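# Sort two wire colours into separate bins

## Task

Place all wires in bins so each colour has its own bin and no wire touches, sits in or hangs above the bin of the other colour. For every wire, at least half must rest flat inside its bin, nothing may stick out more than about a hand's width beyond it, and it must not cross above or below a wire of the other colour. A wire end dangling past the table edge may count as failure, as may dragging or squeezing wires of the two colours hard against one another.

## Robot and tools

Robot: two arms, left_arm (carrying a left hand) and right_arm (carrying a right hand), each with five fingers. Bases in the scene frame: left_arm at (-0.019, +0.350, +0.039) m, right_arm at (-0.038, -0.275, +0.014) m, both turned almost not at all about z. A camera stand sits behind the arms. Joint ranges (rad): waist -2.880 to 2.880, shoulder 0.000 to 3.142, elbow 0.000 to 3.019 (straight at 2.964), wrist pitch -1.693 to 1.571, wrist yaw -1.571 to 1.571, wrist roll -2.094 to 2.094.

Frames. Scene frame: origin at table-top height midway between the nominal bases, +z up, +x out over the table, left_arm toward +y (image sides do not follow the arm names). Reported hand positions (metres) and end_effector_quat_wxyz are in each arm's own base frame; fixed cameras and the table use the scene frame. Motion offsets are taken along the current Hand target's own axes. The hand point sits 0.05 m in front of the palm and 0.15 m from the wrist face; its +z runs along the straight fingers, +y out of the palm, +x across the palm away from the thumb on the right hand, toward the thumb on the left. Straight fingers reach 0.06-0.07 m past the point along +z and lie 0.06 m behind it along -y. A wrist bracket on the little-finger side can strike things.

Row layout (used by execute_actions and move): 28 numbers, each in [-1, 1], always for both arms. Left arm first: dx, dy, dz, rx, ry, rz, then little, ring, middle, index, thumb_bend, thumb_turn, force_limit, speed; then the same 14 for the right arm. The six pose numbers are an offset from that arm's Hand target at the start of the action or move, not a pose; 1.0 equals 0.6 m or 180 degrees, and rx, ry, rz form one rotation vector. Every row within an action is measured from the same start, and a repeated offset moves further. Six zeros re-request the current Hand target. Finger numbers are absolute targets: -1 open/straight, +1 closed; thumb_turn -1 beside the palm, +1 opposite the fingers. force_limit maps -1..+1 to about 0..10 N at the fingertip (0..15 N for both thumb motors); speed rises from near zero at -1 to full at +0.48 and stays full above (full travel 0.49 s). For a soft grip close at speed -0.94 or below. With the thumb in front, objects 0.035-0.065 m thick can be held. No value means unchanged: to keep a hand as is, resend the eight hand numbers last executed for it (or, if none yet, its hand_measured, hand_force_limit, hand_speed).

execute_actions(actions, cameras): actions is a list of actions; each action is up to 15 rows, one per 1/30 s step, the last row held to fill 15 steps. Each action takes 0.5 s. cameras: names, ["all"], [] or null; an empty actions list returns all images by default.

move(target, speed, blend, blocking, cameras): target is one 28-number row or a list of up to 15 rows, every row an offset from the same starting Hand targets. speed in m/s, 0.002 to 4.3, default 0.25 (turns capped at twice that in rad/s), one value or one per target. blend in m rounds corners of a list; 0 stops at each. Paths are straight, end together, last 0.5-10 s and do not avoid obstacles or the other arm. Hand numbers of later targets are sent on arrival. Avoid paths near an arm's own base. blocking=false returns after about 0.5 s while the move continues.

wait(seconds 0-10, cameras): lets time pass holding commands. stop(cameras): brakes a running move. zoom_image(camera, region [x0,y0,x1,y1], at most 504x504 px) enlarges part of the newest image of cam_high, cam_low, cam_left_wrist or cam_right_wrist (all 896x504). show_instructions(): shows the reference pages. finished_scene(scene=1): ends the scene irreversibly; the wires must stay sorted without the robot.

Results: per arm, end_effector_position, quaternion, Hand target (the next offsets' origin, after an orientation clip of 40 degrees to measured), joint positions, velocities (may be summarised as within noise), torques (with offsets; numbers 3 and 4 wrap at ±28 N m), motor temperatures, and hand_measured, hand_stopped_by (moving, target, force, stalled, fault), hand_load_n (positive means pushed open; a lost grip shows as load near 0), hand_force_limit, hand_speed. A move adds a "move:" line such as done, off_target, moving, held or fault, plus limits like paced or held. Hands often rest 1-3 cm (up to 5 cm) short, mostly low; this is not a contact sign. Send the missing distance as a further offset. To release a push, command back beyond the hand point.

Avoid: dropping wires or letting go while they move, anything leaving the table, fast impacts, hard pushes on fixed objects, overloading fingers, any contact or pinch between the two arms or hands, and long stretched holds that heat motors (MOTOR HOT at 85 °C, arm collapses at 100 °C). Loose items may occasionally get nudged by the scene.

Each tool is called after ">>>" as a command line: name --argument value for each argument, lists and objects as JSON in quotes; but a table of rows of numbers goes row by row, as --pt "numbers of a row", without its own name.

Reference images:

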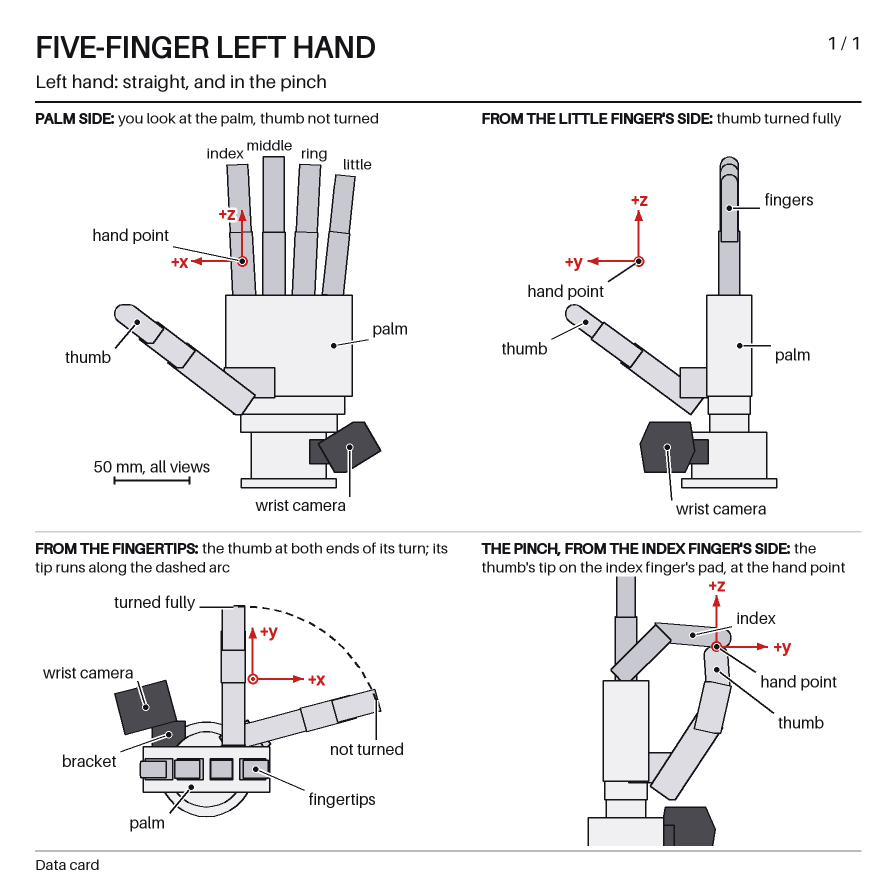

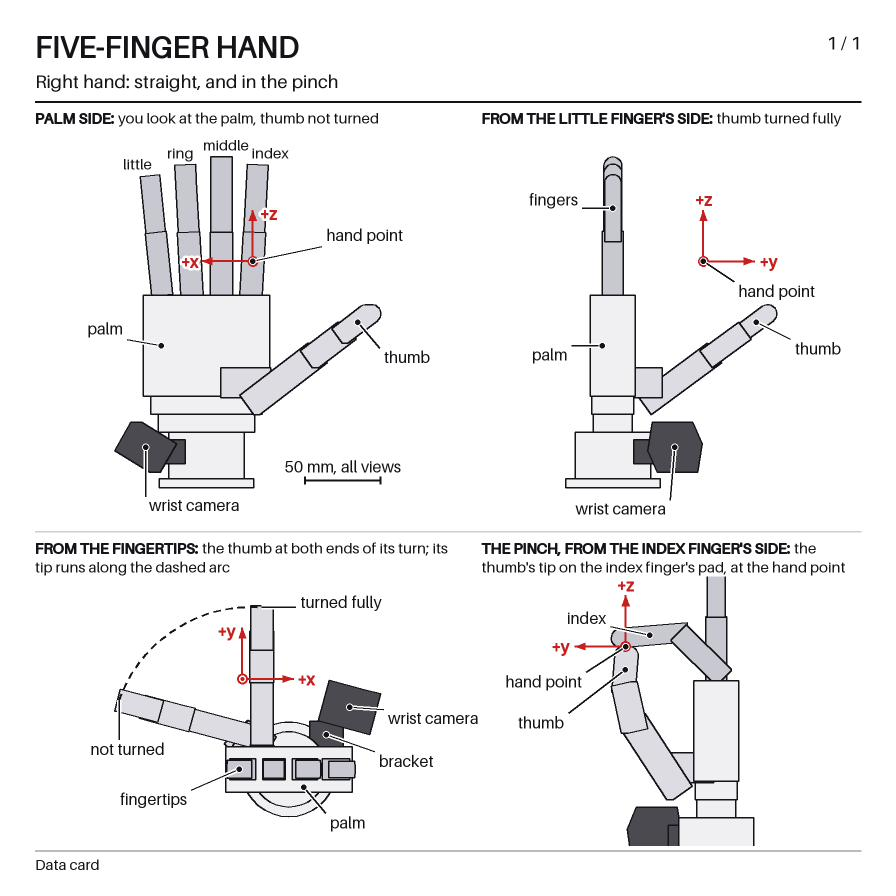

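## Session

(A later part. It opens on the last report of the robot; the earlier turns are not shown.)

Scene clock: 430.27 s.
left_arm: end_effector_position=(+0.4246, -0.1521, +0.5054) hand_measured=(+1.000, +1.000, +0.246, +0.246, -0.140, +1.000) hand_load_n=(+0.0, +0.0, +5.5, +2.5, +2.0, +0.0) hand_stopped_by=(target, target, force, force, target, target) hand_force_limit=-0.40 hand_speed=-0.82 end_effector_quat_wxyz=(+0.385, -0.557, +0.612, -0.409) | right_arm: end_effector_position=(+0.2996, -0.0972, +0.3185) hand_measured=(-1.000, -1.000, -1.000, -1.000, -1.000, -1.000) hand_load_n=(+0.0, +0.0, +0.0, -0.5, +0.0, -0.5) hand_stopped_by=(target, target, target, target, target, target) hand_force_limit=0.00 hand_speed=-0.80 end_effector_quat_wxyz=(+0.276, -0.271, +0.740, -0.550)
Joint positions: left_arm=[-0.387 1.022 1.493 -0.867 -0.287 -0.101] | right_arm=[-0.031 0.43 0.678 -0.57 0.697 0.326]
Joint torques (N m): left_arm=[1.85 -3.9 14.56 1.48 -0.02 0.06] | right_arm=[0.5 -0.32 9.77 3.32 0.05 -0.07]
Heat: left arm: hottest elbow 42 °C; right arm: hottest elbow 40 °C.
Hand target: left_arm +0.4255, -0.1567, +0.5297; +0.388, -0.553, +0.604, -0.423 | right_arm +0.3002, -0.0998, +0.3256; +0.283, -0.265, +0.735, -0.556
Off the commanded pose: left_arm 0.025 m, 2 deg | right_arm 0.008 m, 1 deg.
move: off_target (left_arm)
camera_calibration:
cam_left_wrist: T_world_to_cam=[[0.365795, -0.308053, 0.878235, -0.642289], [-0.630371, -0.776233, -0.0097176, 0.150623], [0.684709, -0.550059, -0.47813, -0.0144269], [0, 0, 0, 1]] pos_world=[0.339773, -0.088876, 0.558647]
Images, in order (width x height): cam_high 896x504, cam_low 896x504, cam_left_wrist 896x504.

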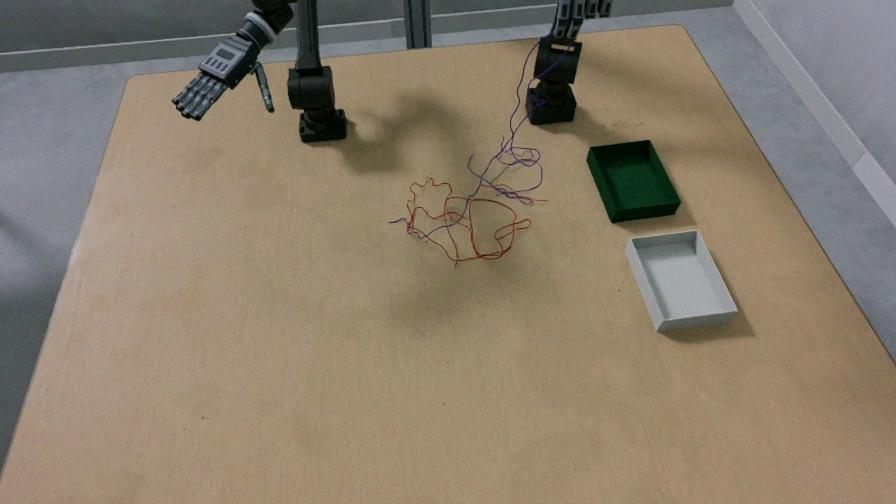

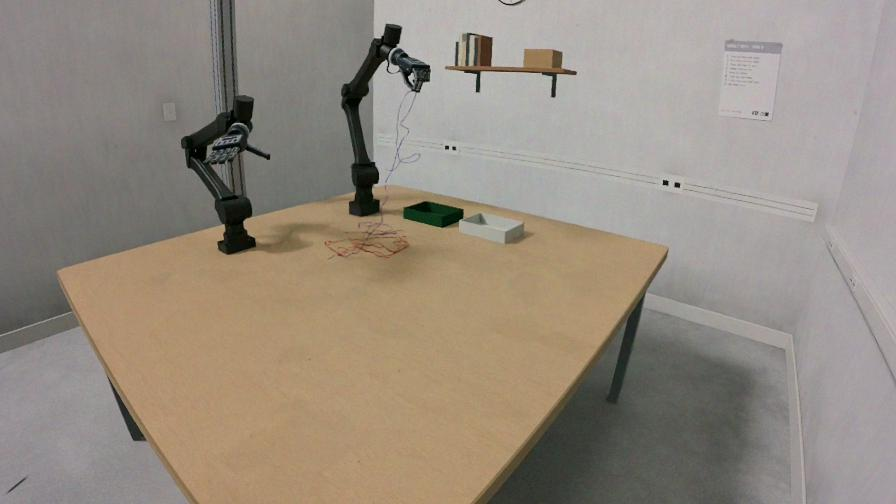

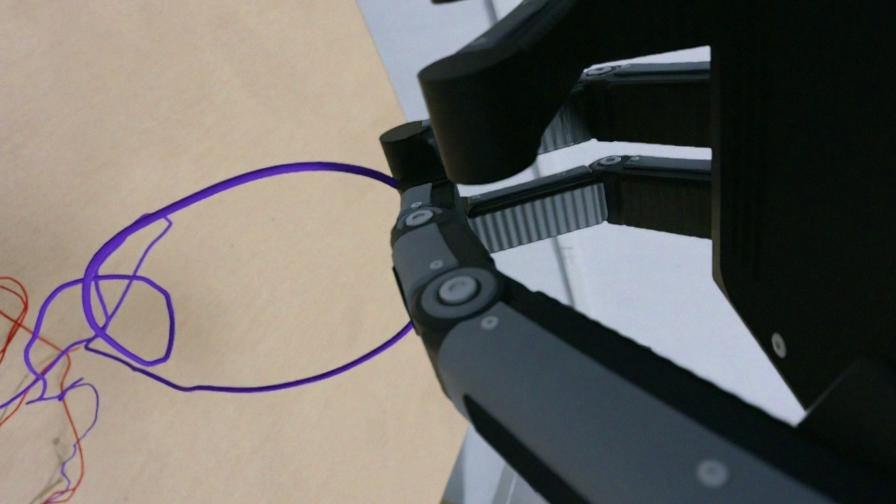

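>>> move --target '[0.2563, -0.1358, -0.1145, 0, 0, 0, 1, 1, 0.65, 0.65, -0.14, 1, -0.4, -0.82, 0, 0, 0, 0, 0, 0, -1, -1, -1, -1, -1, -1, 0, -0.8]' --speed 0.07 --cameras '["cam_high", "cam_low", "cam_left_wrist"]'

>>> zoom_image --camera "cam_high" --region '[340, 110, 600, 290]'

>>> zoom_image --camera "cam_high" --region '[380, 170, 480, 270]'

Scene clock: 451.50 s.
left_arm: end_effector_position=(+0.3765, -0.3030, +0.6153) hand_measured=(+1.000, +1.000, +0.246, +0.246, -0.140, +1.000) hand_load_n=(+0.0, +0.0, +5.5, +3.0, +2.0, -0.5) hand_stopped_by=(target, target, force, force, target, target) hand_force_limit=-0.40 hand_speed=-0.82 end_effector_quat_wxyz=(+0.391, -0.551, +0.611, -0.412) | right_arm: end_effector_position=(+0.2996, -0.0972, +0.3185) hand_measured=(-1.000, -1.000, -1.000, -1.000, -1.000, -1.000) hand_load_n=(+0.0, +0.0, +0.0, +0.0, +0.0, -0.5) hand_stopped_by=(target, target, target, target, target, target) hand_force_limit=0.00 hand_speed=-0.80 end_effector_quat_wxyz=(+0.276, -0.271, +0.740, -0.550)
Joint positions: left_arm=[-0.871 1.333 2.09 -1.254 -0.729 -0.321] | right_arm=[-0.031 0.43 0.678 -0.57 0.697 0.326]
Joint torques (N m): left_arm=[1.2 -6.24 12.16 1.29 -0.21 0.02] | right_arm=[0.5 -0.32 9.78 3.3 0.06 -0.07]
Motor temperatures (°C): left_arm=[25 31 46 25 27 27] | right_arm=[32 28 40 28 28 24]
Heat: left arm: hottest elbow 46 °C; right arm: hottest elbow 40 °C.
Hand target: left_arm +0.3755, -0.3067, +0.6294; +0.388, -0.553, +0.604, -0.423 | right_arm +0.3002, -0.0998, +0.3256; +0.283, -0.265, +0.735, -0.556
Off the commanded pose: left_arm 0.015 m, 2 deg | right_arm 0.008 m, 1 deg.
move: off_target (left_arm)
camera_calibration:
cam_left_wrist: T_world_to_cam=[[0.35054, -0.315395, 0.881844, -0.766518], [-0.632956, -0.773779, -0.0251404, 0.0153855], [0.690282, -0.549356, -0.470871, -0.0182675], [0, 0, 0, 1]] pos_world=[0.291043, -0.239886, 0.667734]
Images, in order (width x height): cam_high 896x504, cam_low 896x504, cam_left_wrist 896x504.

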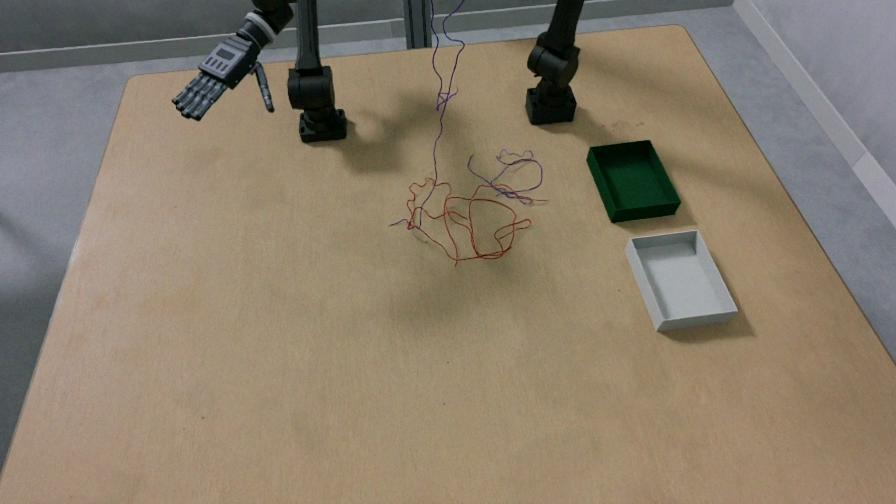

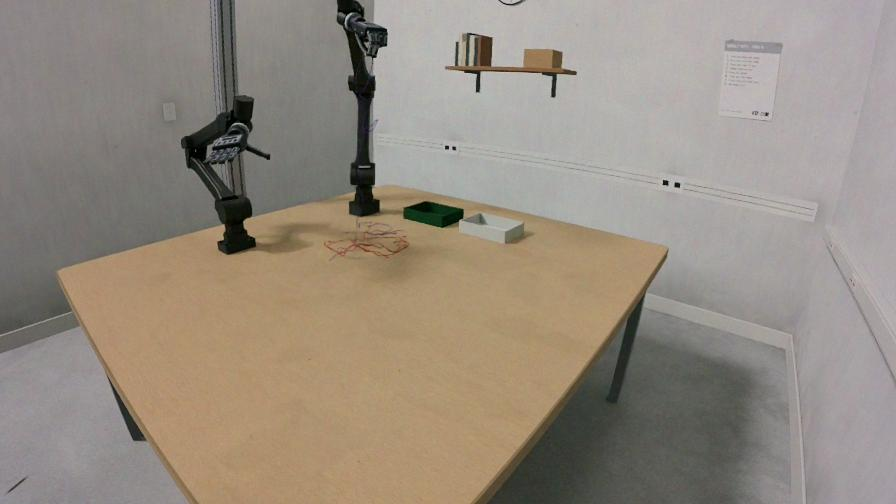

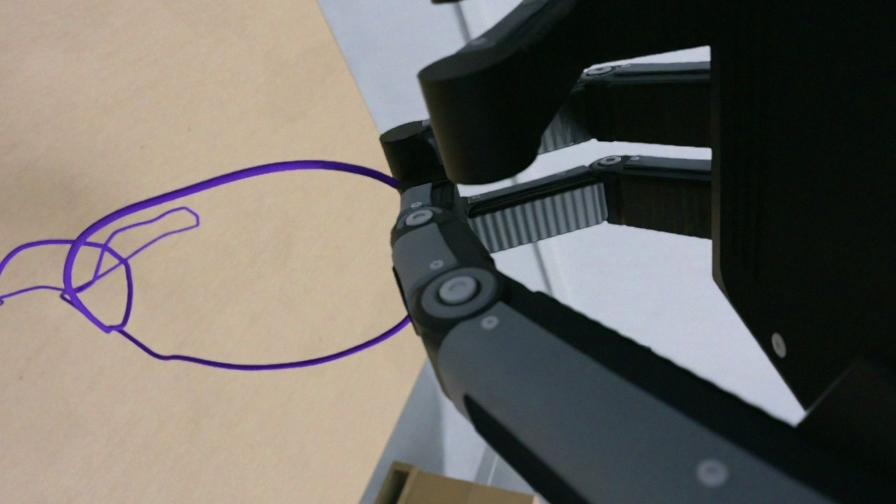

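Scaled by 1.938 from the camera's 896x504 image, which has a finer 1280x720 frame.

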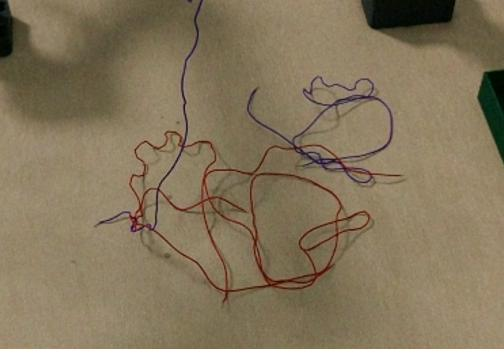

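Scaled by 5.040 from the camera's 896x504 image, which has a finer 1280x720 frame.

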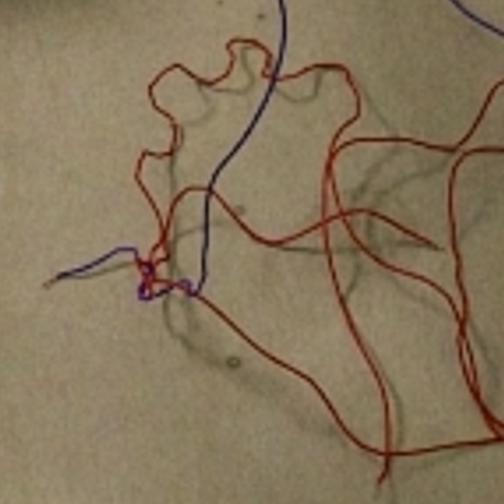

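>>> move --target '[0.08, -0.1566, -0.057, 0, 0, 0, 1, 1, 0.65, 0.65, -0.14, 1, -0.4, -0.82, 0, 0, 0, 0, 0, 0, -1, -1, -1, -1, -1, -1, 0, -0.8]' --speed 0.05 --cameras '["cam_high", "cam_low", "cam_left_wrist"]'

>>> zoom_image --camera "cam_high" --region '[380, 170, 480, 270]'

>>> zoom_image --camera "cam_low" --region '[300, 10, 540, 270]'

Scene clock: 460.53 s.
left_arm: end_effector_position=(+0.3717, -0.3493, +0.7213) hand_measured=(+1.000, +1.000, +0.246, +0.246, -0.140, +1.000) hand_load_n=(+0.0, +0.0, +5.5, +2.5, +2.0, -0.5) hand_stopped_by=(target, target, force, force, target, target) hand_force_limit=-0.40 hand_speed=-0.82 end_effector_quat_wxyz=(+0.406, -0.526, +0.582, -0.469) | right_arm: end_effector_position=(+0.2996, -0.0972, +0.3185) hand_measured=(-1.000, -1.000, -1.000, -1.000, -1.000, -1.000) hand_load_n=(+0.0, +0.0, +0.0, +0.0, +0.0, +0.0) hand_stopped_by=(target, target, target, target, target, target) hand_force_limit=0.00 hand_speed=-0.80 end_effector_quat_wxyz=(+0.276, -0.271, +0.740, -0.550)
Joint positions: left_arm=[-0.971 1.716 2.898 -1.526 -0.818 -0.279] | right_arm=[-0.031 0.43 0.678 -0.57 0.697 0.326]
Joint torques (N m): left_arm=[1.08 -9.35 7.76 2.54 -0.17 0.19] | right_arm=[0.5 -0.38 9.78 3.3 0.05 -0.07]
Heat: left arm: hottest elbow 44 °C; right arm: hottest elbow 40 °C.
Hand target: left_arm +0.3710, -0.3545, +0.7296; +0.388, -0.553, +0.604, -0.423 | right_arm +0.3002, -0.0998, +0.3256; +0.283, -0.265, +0.735, -0.556
Off the commanded pose: left_arm 0.010 m, 7 deg | right_arm 0.008 m, 1 deg.
elbow stopped short (left arm): the move would have taken joint 3 (elbow) straighter than the controller allows.
move: off_target (left_arm)
camera_calibration:
cam_left_wrist: T_world_to_cam=[[0.226928, -0.270241, 0.935667, -0.849957], [-0.651087, -0.756579, -0.0606079, 0.017663], [0.724285, -0.595447, -0.34764, -0.108162], [0, 0, 0, 1]] pos_world=[0.28272, -0.280735, 0.758746]
Images, in order (width x height): cam_high 896x504, cam_low 896x504, cam_left_wrist 896x504.

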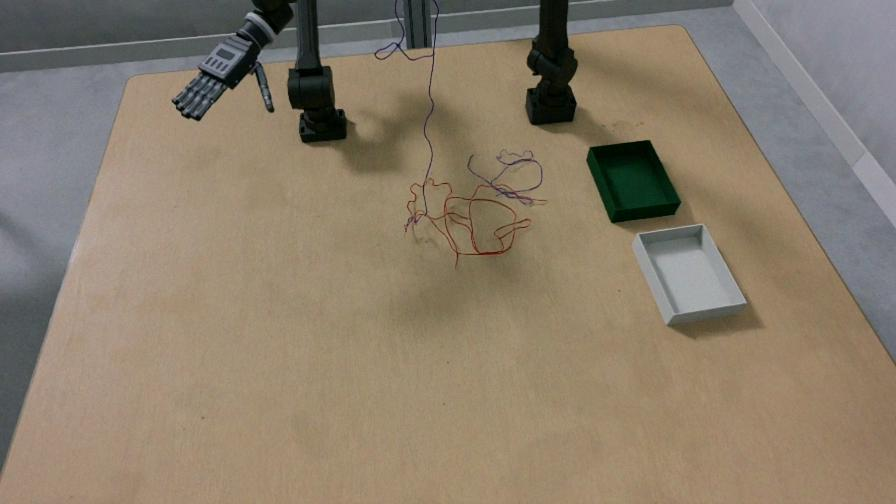

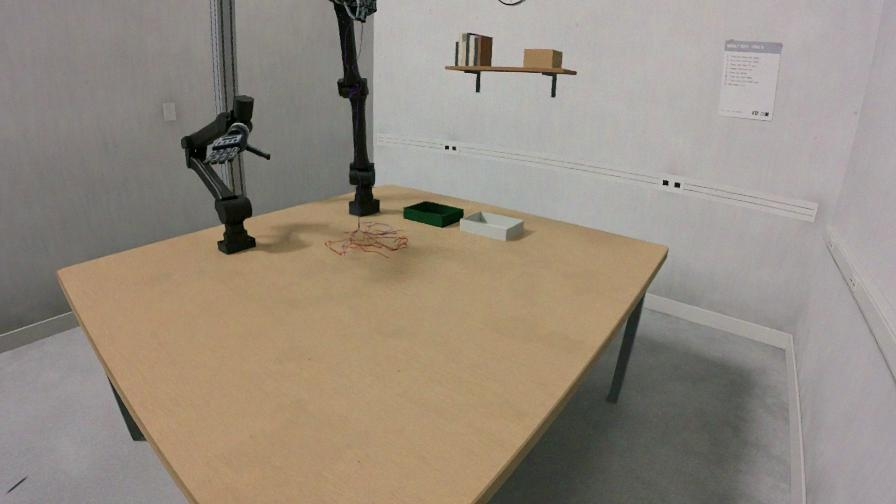

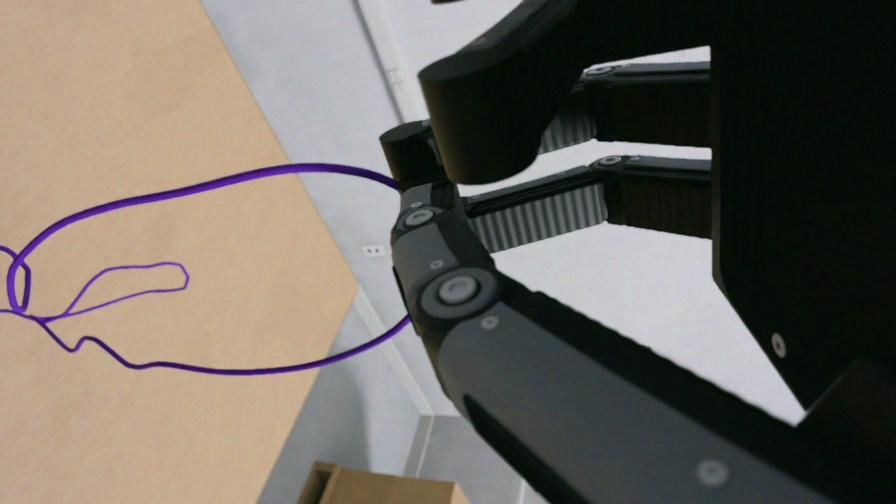

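Scaled by 5.040 from the camera's 896x504 image, which has a finer 1280x720 frame.

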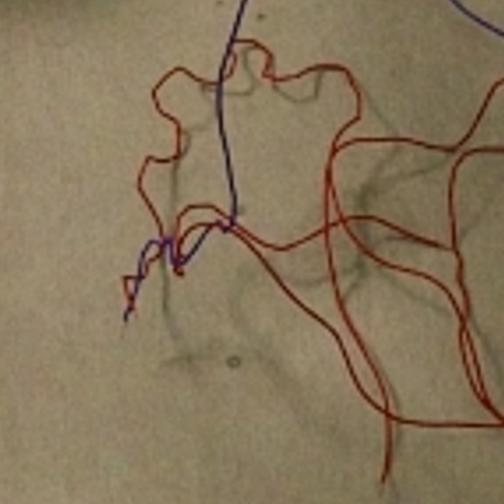

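Scaled by 1.938 from the camera's 896x504 image, which has a finer 1280x720 frame.

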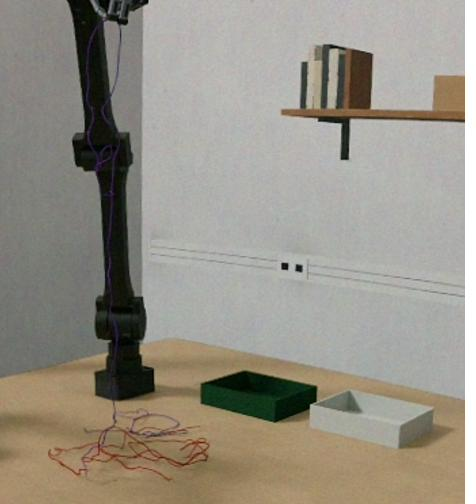

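>>> zoom_image --camera "cam_high" --region '[395, 200, 435, 245]'

Scaled by 11.200 from the camera's 896x504 image, which has a finer 1280x720 frame.

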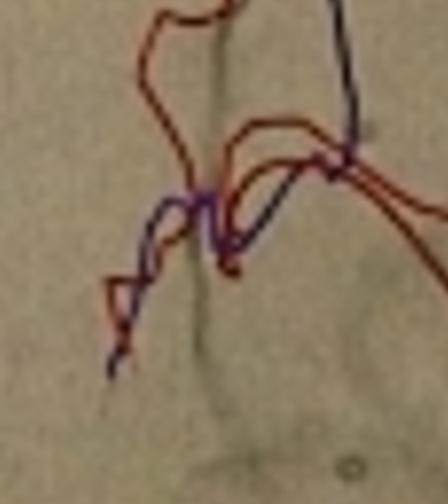

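>>> move --target '[0, 0, 0, 0, 0, 0, 1, 1, 0.65, 0.65, -0.14, 1, -0.4, -0.82, -0.2521, 0.4474, -0.0962, -0.1542, -0.3503, -0.2122, 1, 1, -0.4, -0.4, -0.15, 1, 0, 0]' --speed 0.15 --cameras '["cam_high", "cam_right_wrist"]'

Scene clock: 490.33 s.
left_arm: end_effector_position=(+0.3718, -0.3491, +0.7213) hand_measured=(+1.000, +1.000, +0.246, +0.246, -0.140, +1.000) hand_load_n=(+0.0, +0.5, +5.5, +2.5, +1.5, +0.0) hand_stopped_by=(target, target, force, force, target, target) hand_force_limit=-0.40 hand_speed=-0.82 end_effector_quat_wxyz=(+0.406, -0.526, +0.582, -0.469) | right_arm: end_effector_position=(+0.3279, +0.1051, +0.0810) hand_measured=(+1.000, +1.000, -0.400, -0.400, -0.150, +1.000) hand_load_n=(+0.0, +0.0, +0.0, +0.0, +0.0, +0.0) hand_stopped_by=(target, target, target, target, target, target) hand_force_limit=0.00 hand_speed=0.00 end_effector_quat_wxyz=(-0.347, +0.778, -0.484, +0.201)
Joint positions: left_arm=[-0.971 1.716 2.898 -1.526 -0.819 -0.277] | right_arm=[0.112 0.96 0.494 -0.316 -0.274 -0.231]
Joint torques (N m): left_arm=[1.08 -9 7.77 2.39 -0.18 0.21] | right_arm=[1.96 -3.49 11.28 2.93 -0.28 -0.09]
Motor temperatures (°C): left_arm=[25 32 39 25 27 26] | right_arm=[32 28 40 28 28 24]
Heat: left arm: hottest elbow 39 °C; right arm: hottest elbow 40 °C.
Hand target: left_arm +0.3711, -0.3545, +0.7297; +0.388, -0.553, +0.604, -0.423 | right_arm +0.3447, +0.1098, +0.0968; -0.361, +0.777, -0.467, +0.218
Off the commanded pose: left_arm 0.010 m, 7 deg | right_arm 0.024 m, 3 deg.
elbow stopped short (left arm): the move would have taken joint 3 (elbow) straighter than the controller allows.
move: off_target (left_arm, right_arm)
camera_calibration:
cam_right_wrist: T_world_to_cam=[[-0.458582, -0.477808, -0.749267, 0.268394], [-0.846034, 0.49272, 0.2036, 0.210861], [0.271897, 0.727273, -0.630195, 0.00272479], [0, 0, 0, 1]] pos_world=[0.300735, 0.0223637, 0.159885]
Images, in order (width x height): cam_high 896x504, cam_right_wrist 896x504.

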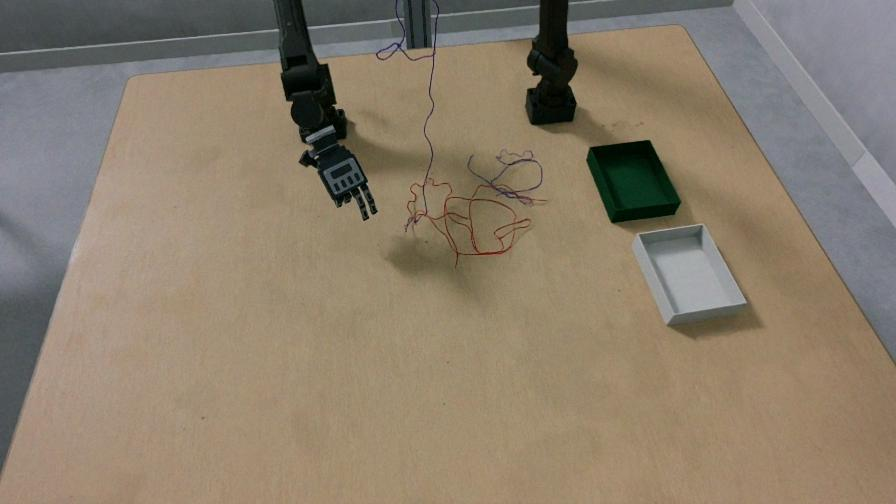

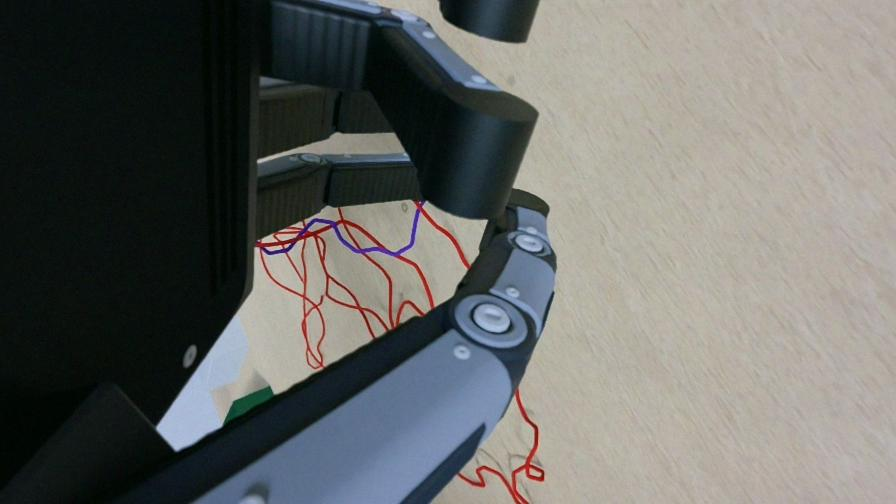

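>>> move --target '[0, 0, 0, 0, 0, 0, 1, 1, 0.65, 0.65, -0.14, 1, -0.4, -0.82, 0, -0.1, -0.02, 0, 0, 0, -1, -1, -1, -1, -1, -1, 0, 0]' --speed 0.15 --cameras '["cam_right_wrist"]'

>>> zoom_image --camera "cam_right_wrist" --region '[250, 100, 560, 400]'

Scene clock: 497.37 s.
left_arm: end_effector_position=(+0.3718, -0.3491, +0.7213) hand_measured=(+1.000, +1.000, +0.246, +0.246, -0.140, +1.000) hand_load_n=(+0.0, +0.0, +5.5, +2.5, +2.0, -0.5) hand_stopped_by=(target, target, force, force, target, target) hand_force_limit=-0.40 hand_speed=-0.82 end_effector_quat_wxyz=(+0.406, -0.526, +0.582, -0.469) | right_arm: end_effector_position=(+0.3560, +0.1178, +0.1284) hand_measured=(-1.000, -1.000, -1.000, -1.000, -1.000, -1.000) hand_load_n=(+0.0, +0.0, +0.0, +0.0, -0.5, +0.0) hand_stopped_by=(target, target, target, target, target, target) hand_force_limit=0.00 hand_speed=0.00 end_effector_quat_wxyz=(-0.351, +0.782, -0.470, +0.209)
Joint positions: left_arm=[-0.971 1.716 2.898 -1.526 -0.819 -0.277] | right_arm=[0.147 0.983 0.636 -0.413 -0.255 -0.231]
Joint torques (N m): left_arm=[0.56 -8.64 7.8 2.28 -0.16 0.19] | right_arm=[2.02 -4.07 13.19 1.44 -0.03 0.14]
Heat: left arm: hottest elbow 39 °C; right arm: hottest elbow 42 °C.
Hand target: left_arm +0.3711, -0.3545, +0.7297; +0.388, -0.553, +0.604, -0.423 | right_arm +0.3706, +0.1236, +0.1503; -0.361, +0.777, -0.467, +0.218
Off the commanded pose: left_arm 0.010 m, 7 deg | right_arm 0.027 m, 2 deg.
elbow stopped short (left arm): the move would have taken joint 3 (elbow) straighter than the controller allows.
move: off_target (left_arm, right_arm)
camera_calibration:
cam_right_wrist: T_world_to_cam=[[-0.430554, -0.495336, -0.754497, 0.315621], [-0.860912, 0.476406, 0.178514, 0.229225], [0.271023, 0.726416, -0.631559, 0.0162988], [0, 0, 0, 1]] pos_world=[0.328817, 0.0352941, 0.207509]
Images, in order (width x height): cam_right_wrist 896x504.

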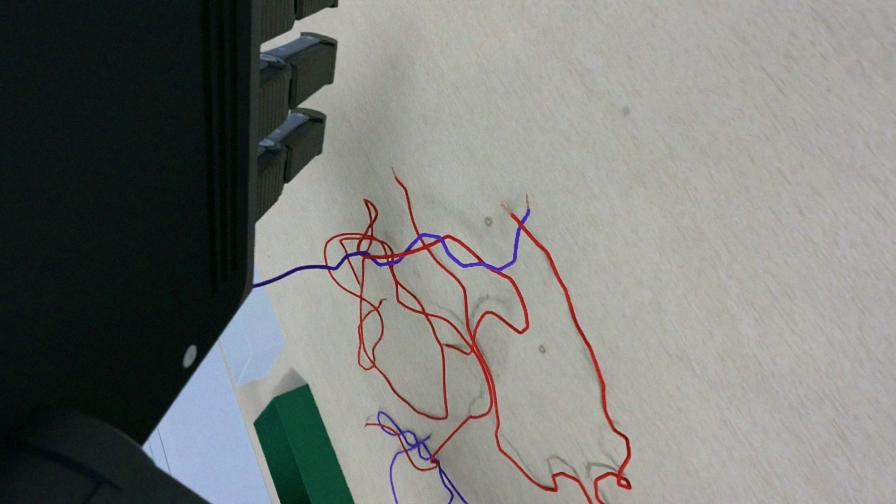

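Scaled by 1.626 from the camera's 896x504 image, which has a finer 1280x720 frame.

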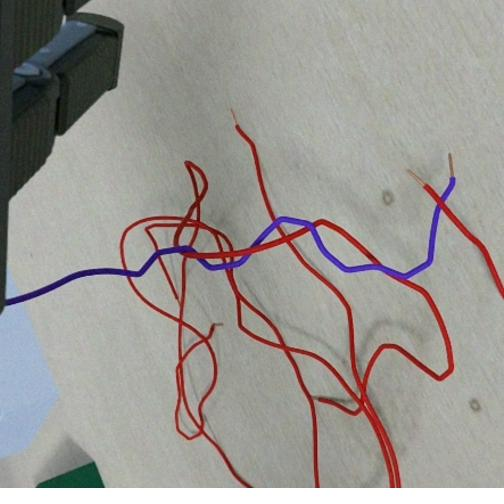

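>>> zoom_image --camera "cam_right_wrist" --region '[310, 180, 430, 290]'

>>> zoom_image --camera "cam_right_wrist" --region '[410, 180, 560, 350]'

>>> execute_actions --actions '[]' --cameras '["cam_high", "cam_right_wrist"]'

>>> zoom_image --camera "cam_high" --region '[360, 160, 480, 280]'

Scaled by 4.200 from the camera's 896x504 image, which has a finer 1280x720 frame.

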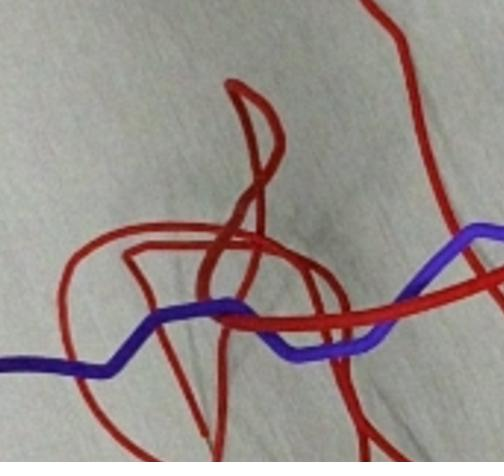

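Scaled by 2.965 from the camera's 896x504 image, which has a finer 1280x720 frame.

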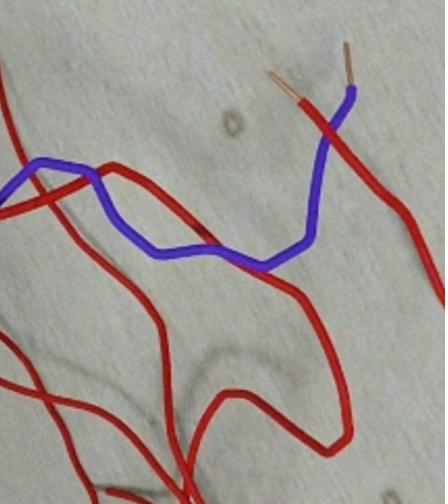

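Scene clock: 502.13 s.
left_arm: end_effector_position=(+0.3718, -0.3491, +0.7213) hand_measured=(+1.000, +1.000, +0.246, +0.246, -0.140, +1.000) hand_load_n=(+0.0, +0.0, +5.5, +2.5, +1.5, -0.5) hand_stopped_by=(target, target, force, force, target, target) hand_force_limit=-0.40 hand_speed=-0.82 end_effector_quat_wxyz=(+0.406, -0.526, +0.582, -0.469) | right_arm: end_effector_position=(+0.3560, +0.1178, +0.1284) hand_measured=(-1.000, -1.000, -1.000, -1.000, -1.000, -1.000) hand_load_n=(+0.0, +0.0, +0.0, +0.0, +0.0, +0.0) hand_stopped_by=(target, target, target, target, target, target) hand_force_limit=0.00 hand_speed=0.00 end_effector_quat_wxyz=(-0.351, +0.782, -0.470, +0.209)
Joint positions: left_arm=[-0.971 1.716 2.898 -1.526 -0.819 -0.277] | right_arm=[0.147 0.983 0.636 -0.413 -0.255 -0.231]
Joint velocities: within noise
Joint torques (N m): left_arm=[1.14 -8.82 7.84 2.28 -0.16 0.23] | right_arm=[2.02 -4.07 13.18 1.44 -0.03 0.14]
Motor temperatures (°C): left_arm=[25 32 38 25 27 26] | right_arm=[32 28 43 28 28 24]
Heat: left arm: hottest elbow 38 °C; right arm: hottest elbow 43 °C.
Hand target: left_arm +0.3711, -0.3545, +0.7297; +0.388, -0.553, +0.604, -0.423 | right_arm +0.3706, +0.1236, +0.1503; -0.361, +0.777, -0.467, +0.218
Off the commanded pose: left_arm 0.010 m, 7 deg | right_arm 0.027 m, 2 deg.
camera_calibration:
cam_right_wrist: T_world_to_cam=[[-0.430554, -0.495336, -0.754497, 0.315621], [-0.860912, 0.476406, 0.178514, 0.229225], [0.271023, 0.726416, -0.631559, 0.0162988], [0, 0, 0, 1]] pos_world=[0.328817, 0.0352941, 0.207509]
Images, in order (width x height): cam_high 896x504, cam_right_wrist 896x504.

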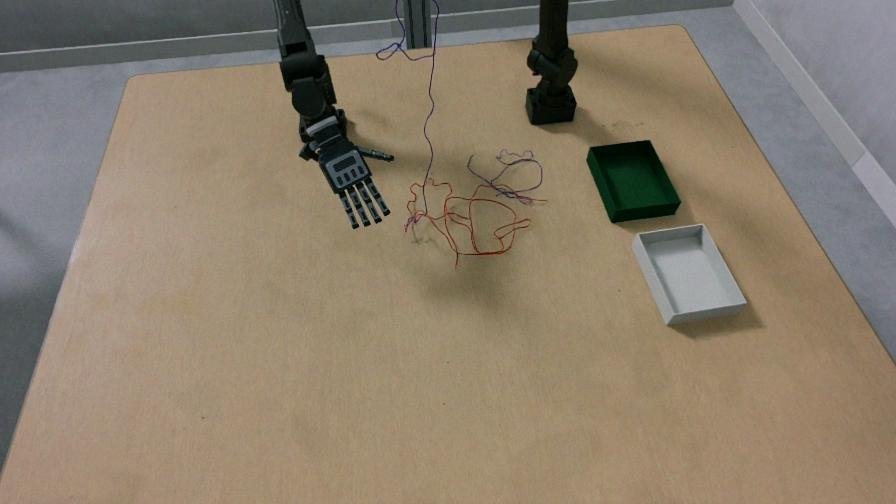

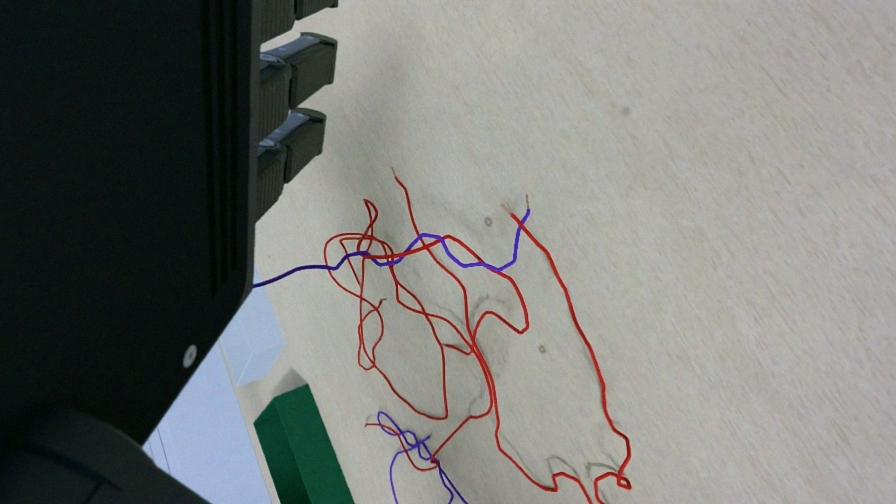

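Scaled by 4.200 from the camera's 896x504 image, which has a finer 1280x720 frame.

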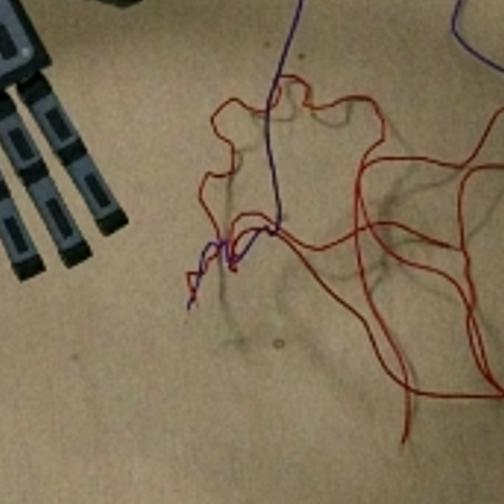

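>>> move --target '[0, 0.188, 0.0684, 0, 0, 0, 1, 1, 0.65, 0.65, -0.14, 1, -0.4, -0.82, 0, 0, 0, 0, 0, 0, -1, -1, -1, -1, -1, -1, 0, 0]' --speed 0.1 --cameras '["cam_high", "cam_right_wrist"]'

>>> zoom_image --camera "cam_right_wrist" --region '[330, 150, 580, 350]'

>>> zoom_image --camera "cam_high" --region '[360, 160, 480, 280]'

Scene clock: 562.97 s.
left_arm: end_effector_position=(+0.3700, -0.3543, +0.6095) hand_measured=(+1.000, +1.000, +0.246, +0.246, -0.140, +1.000) hand_load_n=(+0.0, +0.0, +5.5, +2.5, +1.5, -0.5) hand_stopped_by=(target, target, force, force, target, target) hand_force_limit=-0.40 hand_speed=-0.82 end_effector_quat_wxyz=(+0.390, -0.550, +0.608, -0.418) | right_arm: end_effector_position=(+0.3560, +0.1178, +0.1284) hand_measured=(-1.000, -1.000, -1.000, -1.000, -1.000, -1.000) hand_load_n=(+0.0, +0.0, +0.0, +0.0, +0.0, +0.0) hand_stopped_by=(target, target, target, target, target, target) hand_force_limit=0.00 hand_speed=0.00 end_effector_quat_wxyz=(-0.351, +0.782, -0.470, +0.209)
Joint positions: left_arm=[-0.971 1.41 2.144 -1.261 -0.814 -0.386] | right_arm=[0.147 0.983 0.636 -0.413 -0.255 -0.231]
Joint torques (N m): left_arm=[1.9 -9.64 7.54 2.36 -0.09 0.06] | right_arm=[1.96 -4.13 13.19 1.44 -0.03 0.14]
Motor temperatures (°C): left_arm=[25 32 36 25 27 26] | right_arm=[32 28 48 27 28 24]
Heat: left arm: hottest elbow 36 °C; right arm: hottest elbow 48 °C.
Hand target: left_arm +0.3712, -0.3545, +0.6095; +0.388, -0.553, +0.604, -0.423 | right_arm +0.3706, +0.1236, +0.1503; -0.361, +0.777, -0.467, +0.218
Off the commanded pose: left_arm 0.001 m, 1 deg | right_arm 0.027 m, 2 deg.
move: off_target (right_arm)
camera_calibration:
cam_right_wrist: T_world_to_cam=[[-0.430554, -0.495336, -0.754497, 0.315621], [-0.860912, 0.476406, 0.178514, 0.229225], [0.271023, 0.726416, -0.631559, 0.0162988], [0, 0, 0, 1]] pos_world=[0.328817, 0.0352941, 0.207509]
Images, in order (width x height): cam_high 896x504, cam_right_wrist 896x504.

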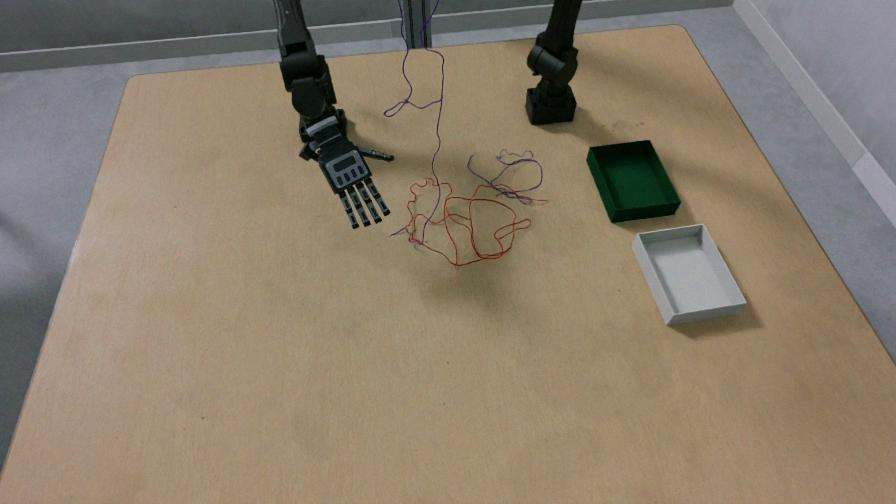

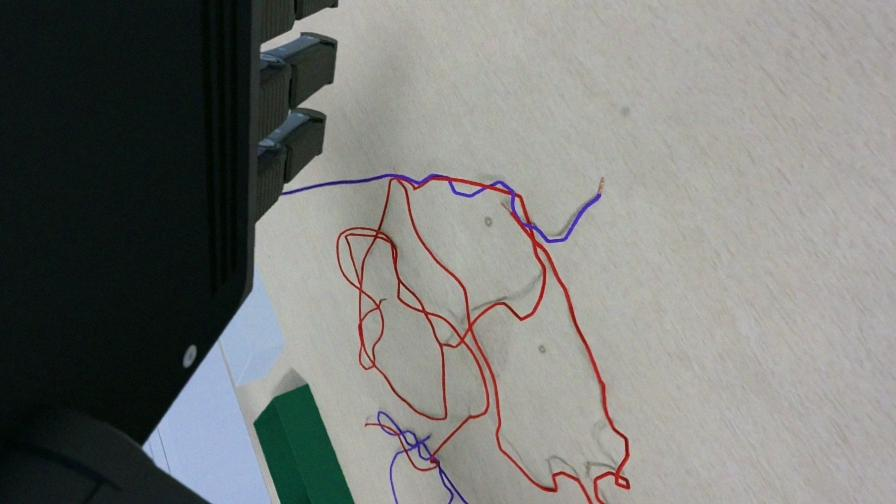

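Scaled by 2.016 from the camera's 896x504 image, which has a finer 1280x720 frame.

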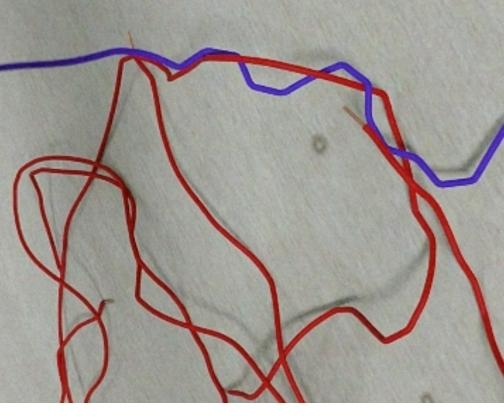

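Scaled by 4.200 from the camera's 896x504 image, which has a finer 1280x720 frame.

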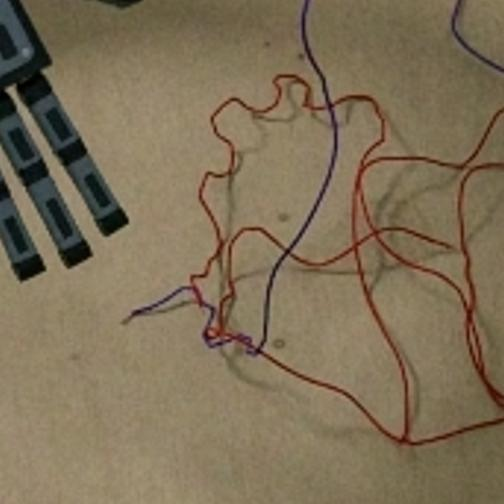

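>>> zoom_image --camera "cam_right_wrist" --region '[380, 160, 470, 220]'

>>> zoom_image --camera "cam_right_wrist" --region '[450, 160, 560, 250]'

Scaled by 5.600 from the camera's 896x504 image, which has a finer 1280x720 frame.

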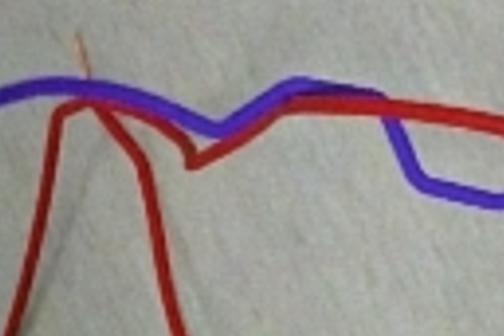

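Scaled by 4.582 from the camera's 896x504 image, which has a finer 1280x720 frame.

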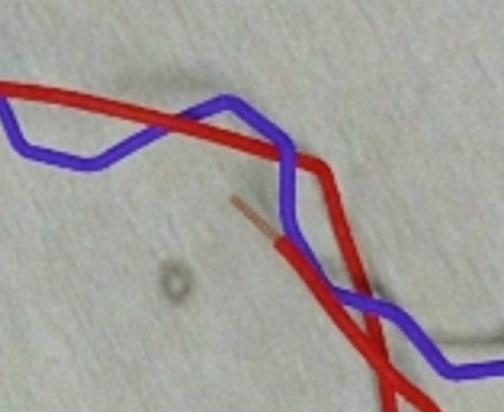

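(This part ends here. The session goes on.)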